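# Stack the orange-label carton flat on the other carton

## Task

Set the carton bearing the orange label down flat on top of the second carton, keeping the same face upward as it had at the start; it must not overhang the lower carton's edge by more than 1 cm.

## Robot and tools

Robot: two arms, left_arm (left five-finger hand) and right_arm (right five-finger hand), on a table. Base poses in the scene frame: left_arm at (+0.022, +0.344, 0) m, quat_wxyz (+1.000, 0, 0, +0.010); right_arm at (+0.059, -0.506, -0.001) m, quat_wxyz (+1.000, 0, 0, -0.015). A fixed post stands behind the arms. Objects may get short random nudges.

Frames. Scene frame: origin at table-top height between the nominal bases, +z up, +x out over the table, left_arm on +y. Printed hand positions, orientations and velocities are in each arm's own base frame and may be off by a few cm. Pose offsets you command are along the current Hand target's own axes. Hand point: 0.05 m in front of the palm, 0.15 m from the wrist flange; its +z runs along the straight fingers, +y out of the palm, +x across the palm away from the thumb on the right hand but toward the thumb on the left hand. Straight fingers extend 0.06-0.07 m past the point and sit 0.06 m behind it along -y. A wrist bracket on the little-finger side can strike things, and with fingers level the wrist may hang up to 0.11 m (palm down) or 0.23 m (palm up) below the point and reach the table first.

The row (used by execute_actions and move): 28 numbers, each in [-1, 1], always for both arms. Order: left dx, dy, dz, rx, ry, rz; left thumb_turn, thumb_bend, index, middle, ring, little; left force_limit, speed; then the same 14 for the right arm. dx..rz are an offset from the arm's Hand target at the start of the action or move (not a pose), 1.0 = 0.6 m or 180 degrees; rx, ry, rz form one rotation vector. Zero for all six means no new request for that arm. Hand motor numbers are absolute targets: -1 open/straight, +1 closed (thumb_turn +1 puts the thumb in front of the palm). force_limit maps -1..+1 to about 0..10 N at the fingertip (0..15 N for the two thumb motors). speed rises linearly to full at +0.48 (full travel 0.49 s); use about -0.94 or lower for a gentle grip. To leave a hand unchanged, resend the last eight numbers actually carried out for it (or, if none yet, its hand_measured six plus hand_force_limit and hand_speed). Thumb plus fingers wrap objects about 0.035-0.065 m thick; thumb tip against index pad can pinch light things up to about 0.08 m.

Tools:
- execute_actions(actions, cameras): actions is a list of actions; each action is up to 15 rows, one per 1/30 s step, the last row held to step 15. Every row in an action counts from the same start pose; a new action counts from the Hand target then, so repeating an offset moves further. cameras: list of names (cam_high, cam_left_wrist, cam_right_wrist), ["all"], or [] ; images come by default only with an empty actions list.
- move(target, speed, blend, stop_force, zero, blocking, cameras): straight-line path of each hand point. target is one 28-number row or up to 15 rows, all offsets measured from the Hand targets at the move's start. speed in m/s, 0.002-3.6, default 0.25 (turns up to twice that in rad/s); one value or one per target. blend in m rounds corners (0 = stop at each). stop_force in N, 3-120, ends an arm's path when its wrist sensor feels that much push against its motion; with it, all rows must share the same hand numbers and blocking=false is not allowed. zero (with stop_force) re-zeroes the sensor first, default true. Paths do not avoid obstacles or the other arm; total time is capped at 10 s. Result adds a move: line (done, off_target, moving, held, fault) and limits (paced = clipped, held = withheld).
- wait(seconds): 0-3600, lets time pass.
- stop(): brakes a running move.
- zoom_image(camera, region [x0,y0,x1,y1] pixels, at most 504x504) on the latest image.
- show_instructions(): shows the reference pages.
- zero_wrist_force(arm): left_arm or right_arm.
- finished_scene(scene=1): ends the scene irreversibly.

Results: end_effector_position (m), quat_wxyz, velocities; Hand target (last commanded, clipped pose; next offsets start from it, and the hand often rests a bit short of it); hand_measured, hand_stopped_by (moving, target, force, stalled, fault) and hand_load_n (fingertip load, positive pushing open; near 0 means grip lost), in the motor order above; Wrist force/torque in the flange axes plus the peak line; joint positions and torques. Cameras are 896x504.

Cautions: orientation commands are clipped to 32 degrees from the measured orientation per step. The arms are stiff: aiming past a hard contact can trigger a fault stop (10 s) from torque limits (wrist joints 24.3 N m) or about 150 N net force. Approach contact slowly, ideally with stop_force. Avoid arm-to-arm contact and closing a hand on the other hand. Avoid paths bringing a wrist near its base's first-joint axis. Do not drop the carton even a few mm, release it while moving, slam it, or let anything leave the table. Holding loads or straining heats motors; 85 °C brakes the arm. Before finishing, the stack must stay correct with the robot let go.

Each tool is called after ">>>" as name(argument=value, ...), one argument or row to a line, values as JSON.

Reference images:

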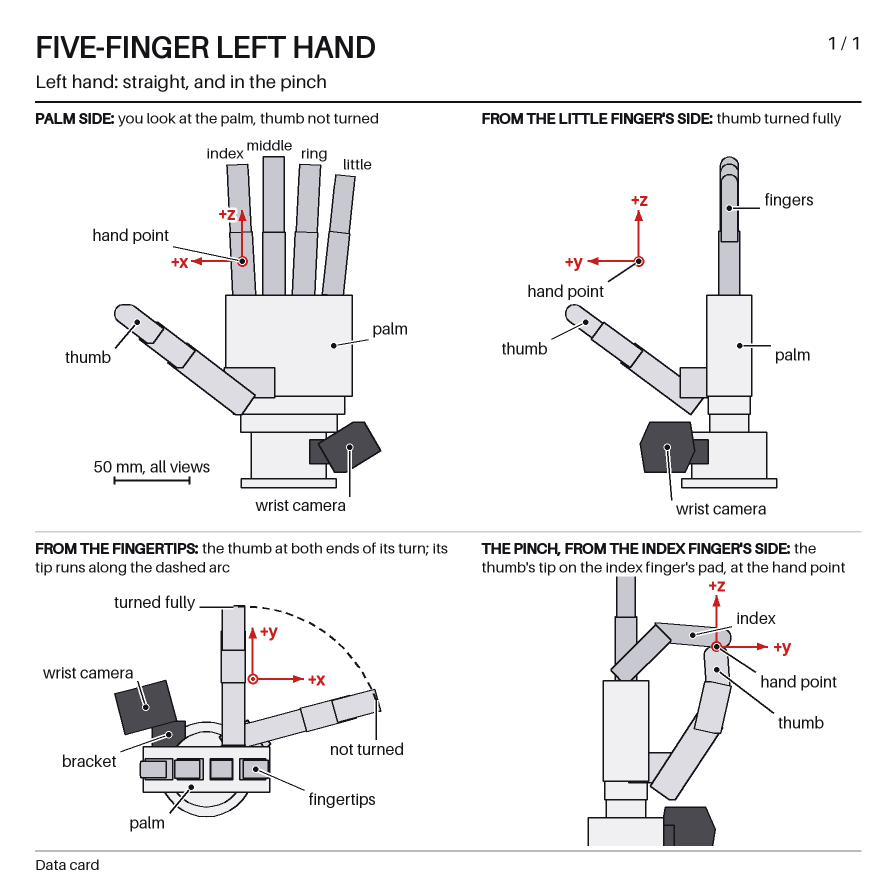

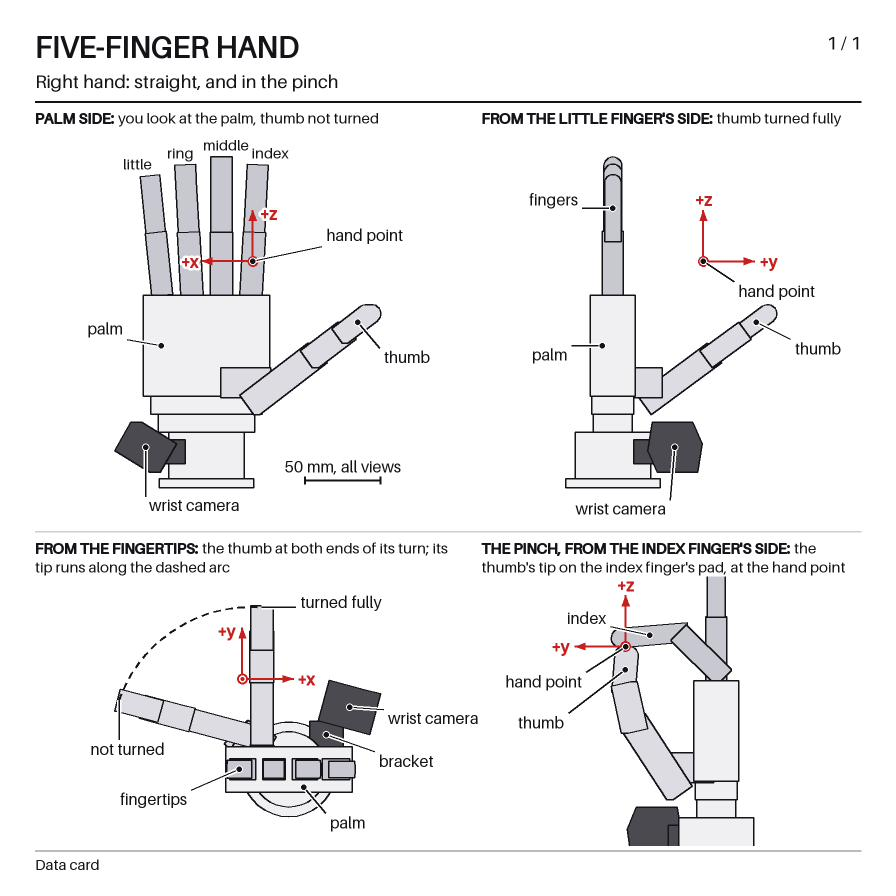

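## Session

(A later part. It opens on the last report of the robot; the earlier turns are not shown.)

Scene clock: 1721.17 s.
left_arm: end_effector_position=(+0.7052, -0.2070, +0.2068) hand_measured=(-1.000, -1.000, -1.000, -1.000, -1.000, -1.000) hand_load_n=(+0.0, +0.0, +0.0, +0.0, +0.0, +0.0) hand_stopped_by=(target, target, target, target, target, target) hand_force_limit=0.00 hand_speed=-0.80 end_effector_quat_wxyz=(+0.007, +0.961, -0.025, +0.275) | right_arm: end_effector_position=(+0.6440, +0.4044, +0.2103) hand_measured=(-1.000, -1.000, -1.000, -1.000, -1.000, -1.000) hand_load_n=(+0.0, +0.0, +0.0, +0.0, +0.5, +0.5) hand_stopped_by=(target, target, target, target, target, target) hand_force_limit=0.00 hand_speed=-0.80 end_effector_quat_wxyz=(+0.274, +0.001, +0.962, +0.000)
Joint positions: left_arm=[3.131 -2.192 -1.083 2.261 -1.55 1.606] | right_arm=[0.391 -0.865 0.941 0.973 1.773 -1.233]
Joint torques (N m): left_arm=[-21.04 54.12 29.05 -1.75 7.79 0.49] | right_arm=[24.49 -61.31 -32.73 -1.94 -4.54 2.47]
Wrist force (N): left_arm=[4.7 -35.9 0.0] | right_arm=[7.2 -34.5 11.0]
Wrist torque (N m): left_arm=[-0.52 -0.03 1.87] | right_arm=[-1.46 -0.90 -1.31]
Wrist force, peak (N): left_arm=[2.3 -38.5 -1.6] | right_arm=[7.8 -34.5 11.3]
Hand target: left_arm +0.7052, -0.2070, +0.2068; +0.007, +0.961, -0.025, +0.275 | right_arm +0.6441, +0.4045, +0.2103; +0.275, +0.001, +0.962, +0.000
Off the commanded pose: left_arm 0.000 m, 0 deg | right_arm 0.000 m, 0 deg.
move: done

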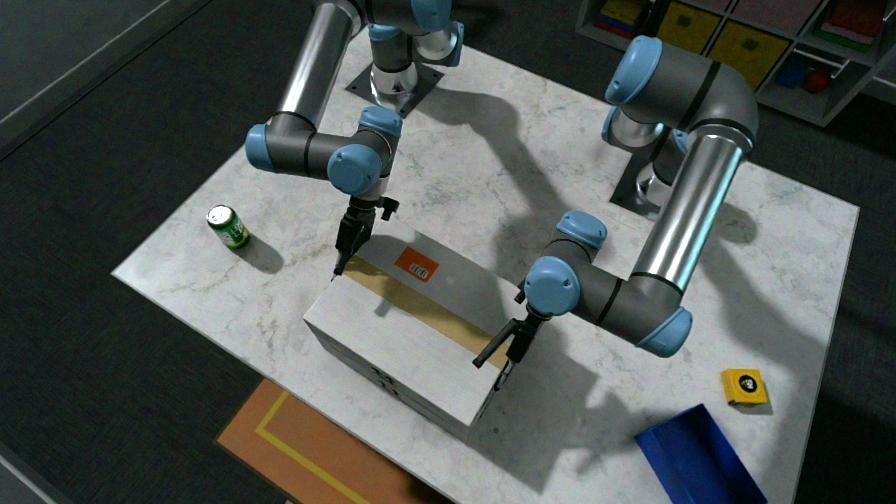

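>>> move(
  target=[
    [0,0,0,0,0,0,-1,-1,-1,-1,-1,-1,0,-0.8,0.0003,0,0.0005,0,0,0,-1,-1,-1,-1,-1,-1,0,-0.8],
    [0,-0.005,0,0,0,0,-1,-1,-1,-1,-1,-1,0,-0.8,0.0003,-0.005,0.0005,0,0,0,-1,-1,-1,-1,-1,-1,0,-0.8],
  ],
  speed=[0.003,0.003],
  cameras=["all"],
)

Scene clock: 1742.43 s.
left_arm: end_effector_position=(+0.7054, -0.2040, +0.2068) hand_measured=(-1.000, -1.000, -1.000, -1.000, -1.000, -1.000) hand_load_n=(+0.0, +0.0, -0.5, +0.0, +0.0, +0.0) hand_stopped_by=(target, target, target, target, target, target) hand_force_limit=0.00 hand_speed=-0.80 end_effector_quat_wxyz=(+0.007, +0.961, -0.025, +0.275) | right_arm: end_effector_position=(+0.6441, +0.4014, +0.2100) hand_measured=(-1.000, -1.000, -1.000, -1.000, -1.000, -1.000) hand_load_n=(+0.0, +0.0, +0.0, +0.0, +0.0, +0.0) hand_stopped_by=(target, target, target, target, target, target) hand_force_limit=0.00 hand_speed=-0.80 end_effector_quat_wxyz=(+0.275, +0.001, +0.962, +0.000)
Joint positions: left_arm=[3.137 -2.191 -1.086 2.262 -1.547 1.61] | right_arm=[0.386 -0.87 0.951 0.968 1.771 -1.237]
Joint torques (N m): left_arm=[2.49 57.36 10.3 0.97 1.86 0.63] | right_arm=[-5.35 -51.26 -11.18 -0.24 -1.8 -2.1]
Wrist force (N): left_arm=[2.3 2.0 -0.6] | right_arm=[0.4 0.9 1.7]
Wrist torque (N m): left_arm=[0.30 -0.22 0.14] | right_arm=[0.08 0.02 0.12]
Wrist force, peak (N): left_arm=[5.0 -36.1 0.5] | right_arm=[10.5 -34.6 13.2]
Hand target: left_arm +0.7054, -0.2040, +0.2068; +0.007, +0.961, -0.025, +0.275 | right_arm +0.6441, +0.4015, +0.2100; +0.275, +0.001, +0.962, +0.000
Off the commanded pose: left_arm 0.000 m, 0 deg | right_arm 0.000 m, 0 deg.
move: done

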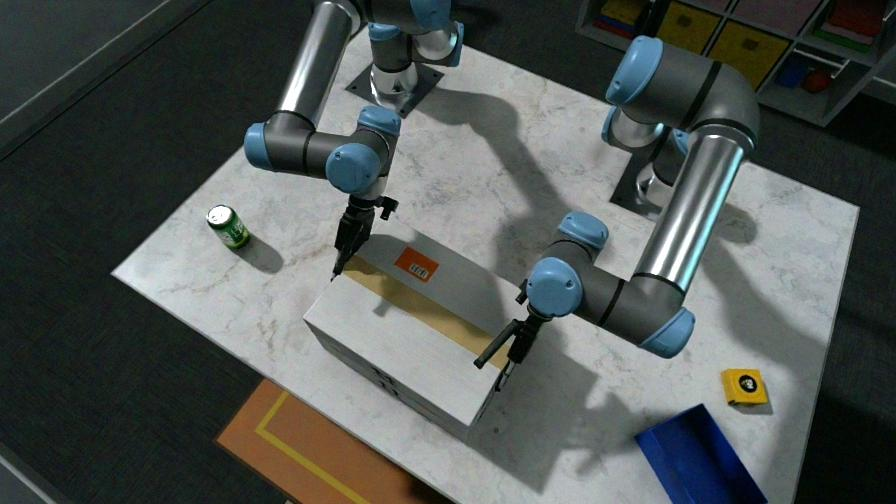

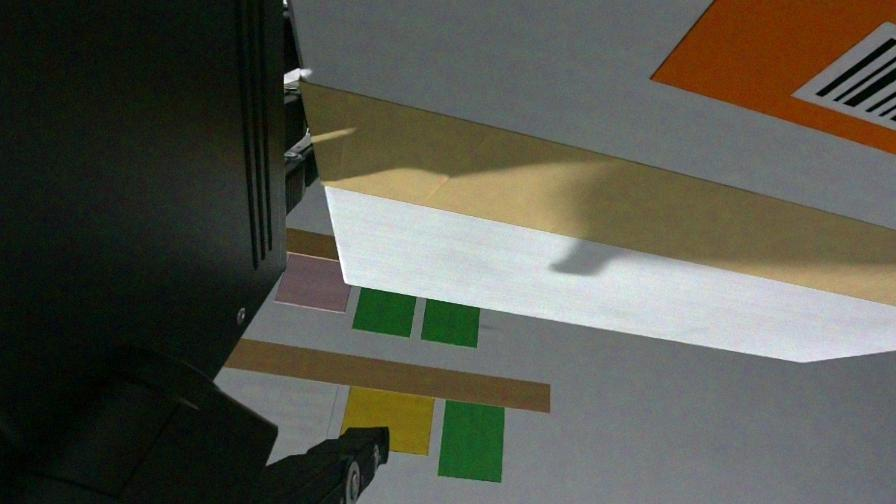

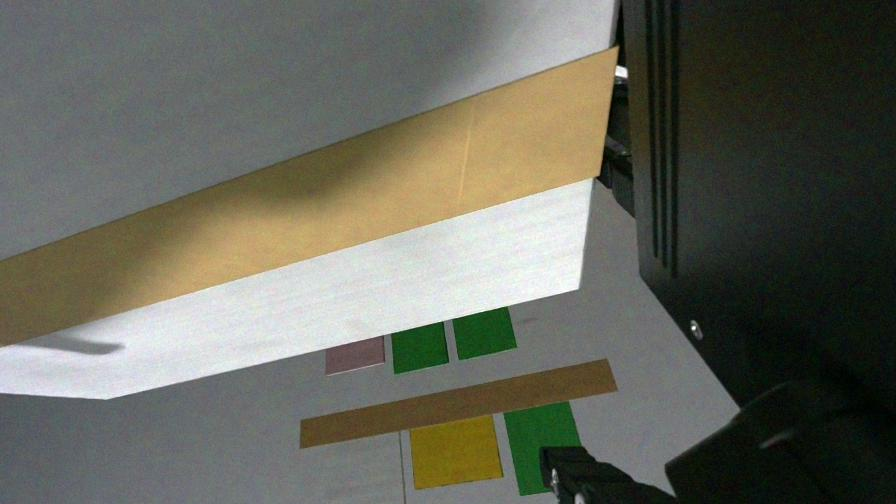

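>>> move(
  target=[
    [0,-0.1,0,0,0,0,-1,-1,-1,-1,-1,-1,0,-0.8,0,-0.1,0,0,0,0,-1,-1,-1,-1,-1,-1,0,-0.8],
    [0.05,-0.13,-0.16,0,0,0,-1,-1,-1,-1,-1,-1,0,-0.8,-0.05,-0.13,-0.16,0,0,0,-1,-1,-1,-1,-1,-1,0,-0.8],
  ],
  speed=[0.06,0.15],
  blend=[0.02,0],
  cameras=["all"],
)

>>> zoom_image(
  camera="cam_high",
  region=[290, 290, 550, 450],
)

Scene clock: 1754.07 s.
left_arm: end_effector_position=(+0.6842, -0.1249, +0.3043) hand_measured=(-1.000, -1.000, -1.000, -1.000, -1.000, -1.000) hand_load_n=(+0.0, +0.0, +0.0, +0.0, +0.0, +0.0) hand_stopped_by=(target, target, target, target, target, target) hand_force_limit=0.00 hand_speed=-0.80 end_effector_quat_wxyz=(+0.007, +0.961, -0.025, +0.275) | right_arm: end_effector_position=(+0.6188, +0.3234, +0.3073) hand_measured=(-1.000, -1.000, -1.000, -1.000, -1.000, -1.000) hand_load_n=(+0.0, +0.0, +0.0, +0.0, +0.0, +0.0) hand_stopped_by=(target, target, target, target, target, target) hand_force_limit=0.00 hand_speed=-0.80 end_effector_quat_wxyz=(+0.275, +0.001, +0.962, +0.000)
Joint positions: left_arm=[3.288 -2.083 -1.008 2.069 -1.468 1.739] | right_arm=[0.265 -1.062 1.007 1.084 1.709 -1.343]
Joint torques (N m): left_arm=[-6.76 38.43 13.79 -0.55 -2.1 -1.76] | right_arm=[8.53 -34.1 -10.29 1.29 1.42 1.84]
Wrist force (N): left_arm=[2.4 1.8 -0.4] | right_arm=[0.0 0.9 1.6]
Wrist torque (N m): left_arm=[0.25 -0.28 0.21] | right_arm=[0.07 0.06 0.13]
Wrist force, peak (N): left_arm=[2.3 3.2 -0.9] | right_arm=[0.6 0.7 2.5]
Hand target: left_arm +0.6841, -0.1249, +0.3042; +0.007, +0.961, -0.025, +0.275 | right_arm +0.6188, +0.3234, +0.3073; +0.275, +0.001, +0.962, +0.000
Off the commanded pose: left_arm 0.000 m, 0 deg | right_arm 0.000 m, 0 deg.
move: done

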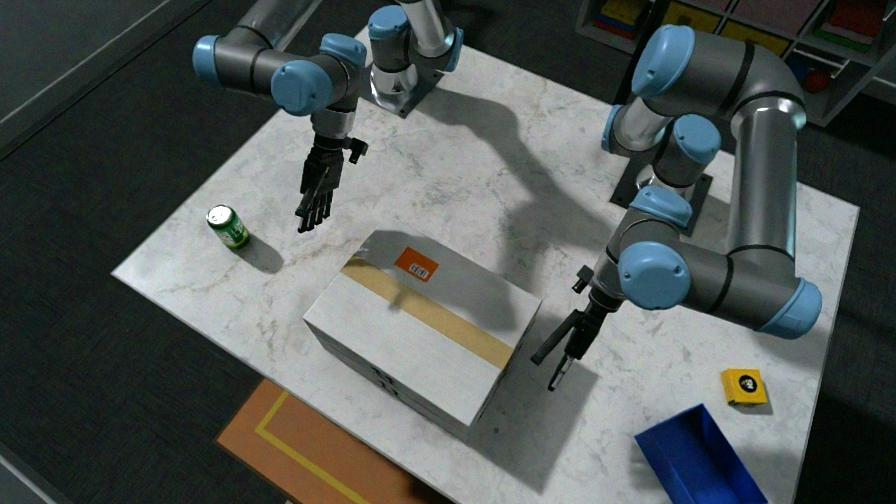

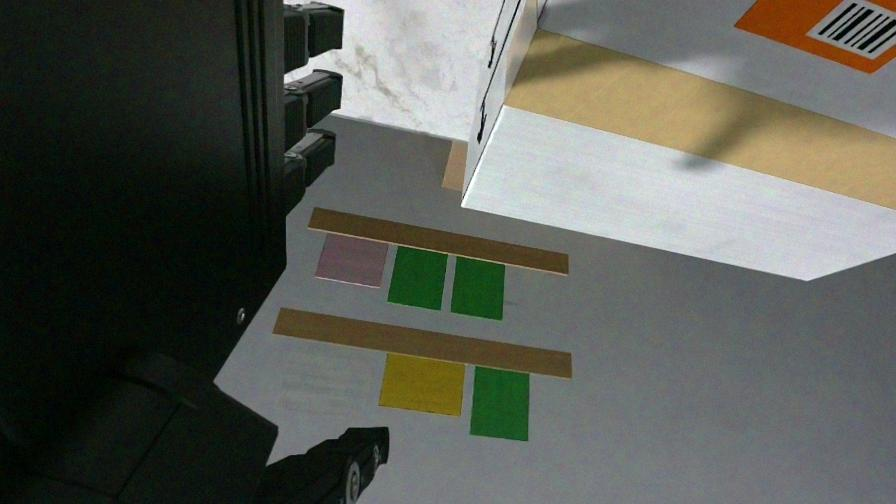

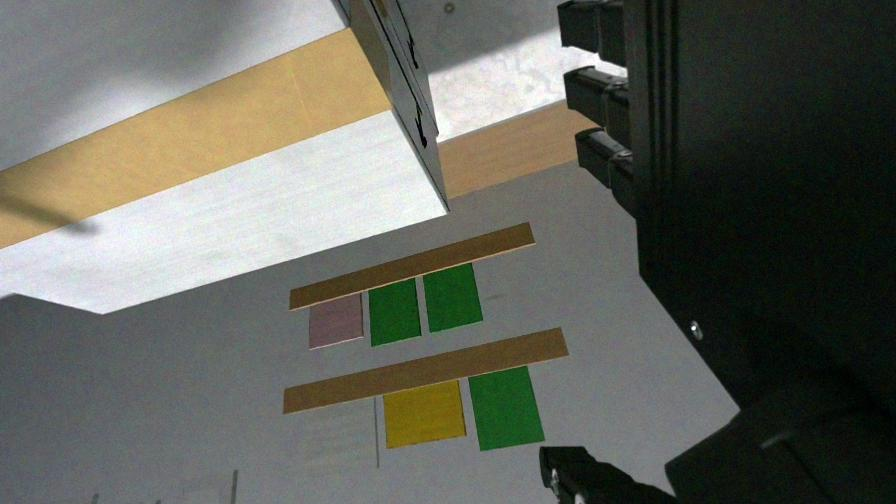

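Scaled by 1.938 from the camera's image (finer frame: 1280x720).

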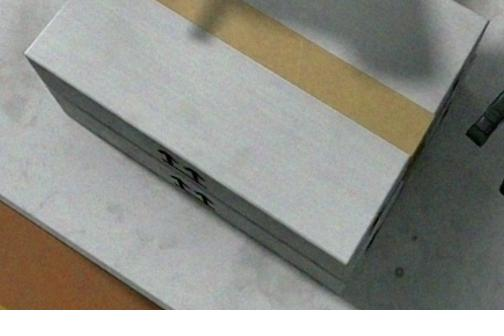

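>>> zoom_image(
  camera="cam_right_wrist",
  region=[320, 0, 480, 220],
)

>>> zoom_image(
  camera="cam_left_wrist",
  region=[420, 0, 580, 220],
)

>>> zoom_image(
  camera="cam_high",
  region=[440, 360, 540, 460],
)

Scaled by 2.291 from the camera's image (finer frame: 1280x720).

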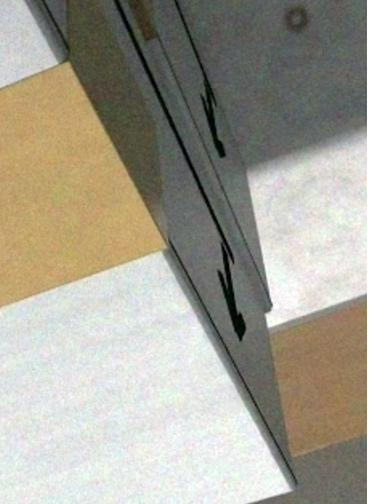

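Scaled by 2.291 from the camera's image (finer frame: 1280x720).

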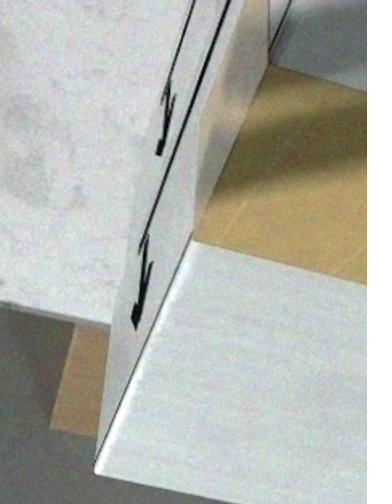

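Scaled by 5.040 from the camera's image (finer frame: 1280x720).

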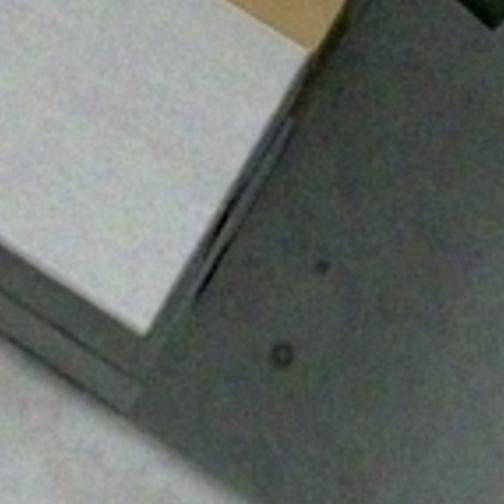

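>>> finished_scene(
)

The scene is finished: the task was done.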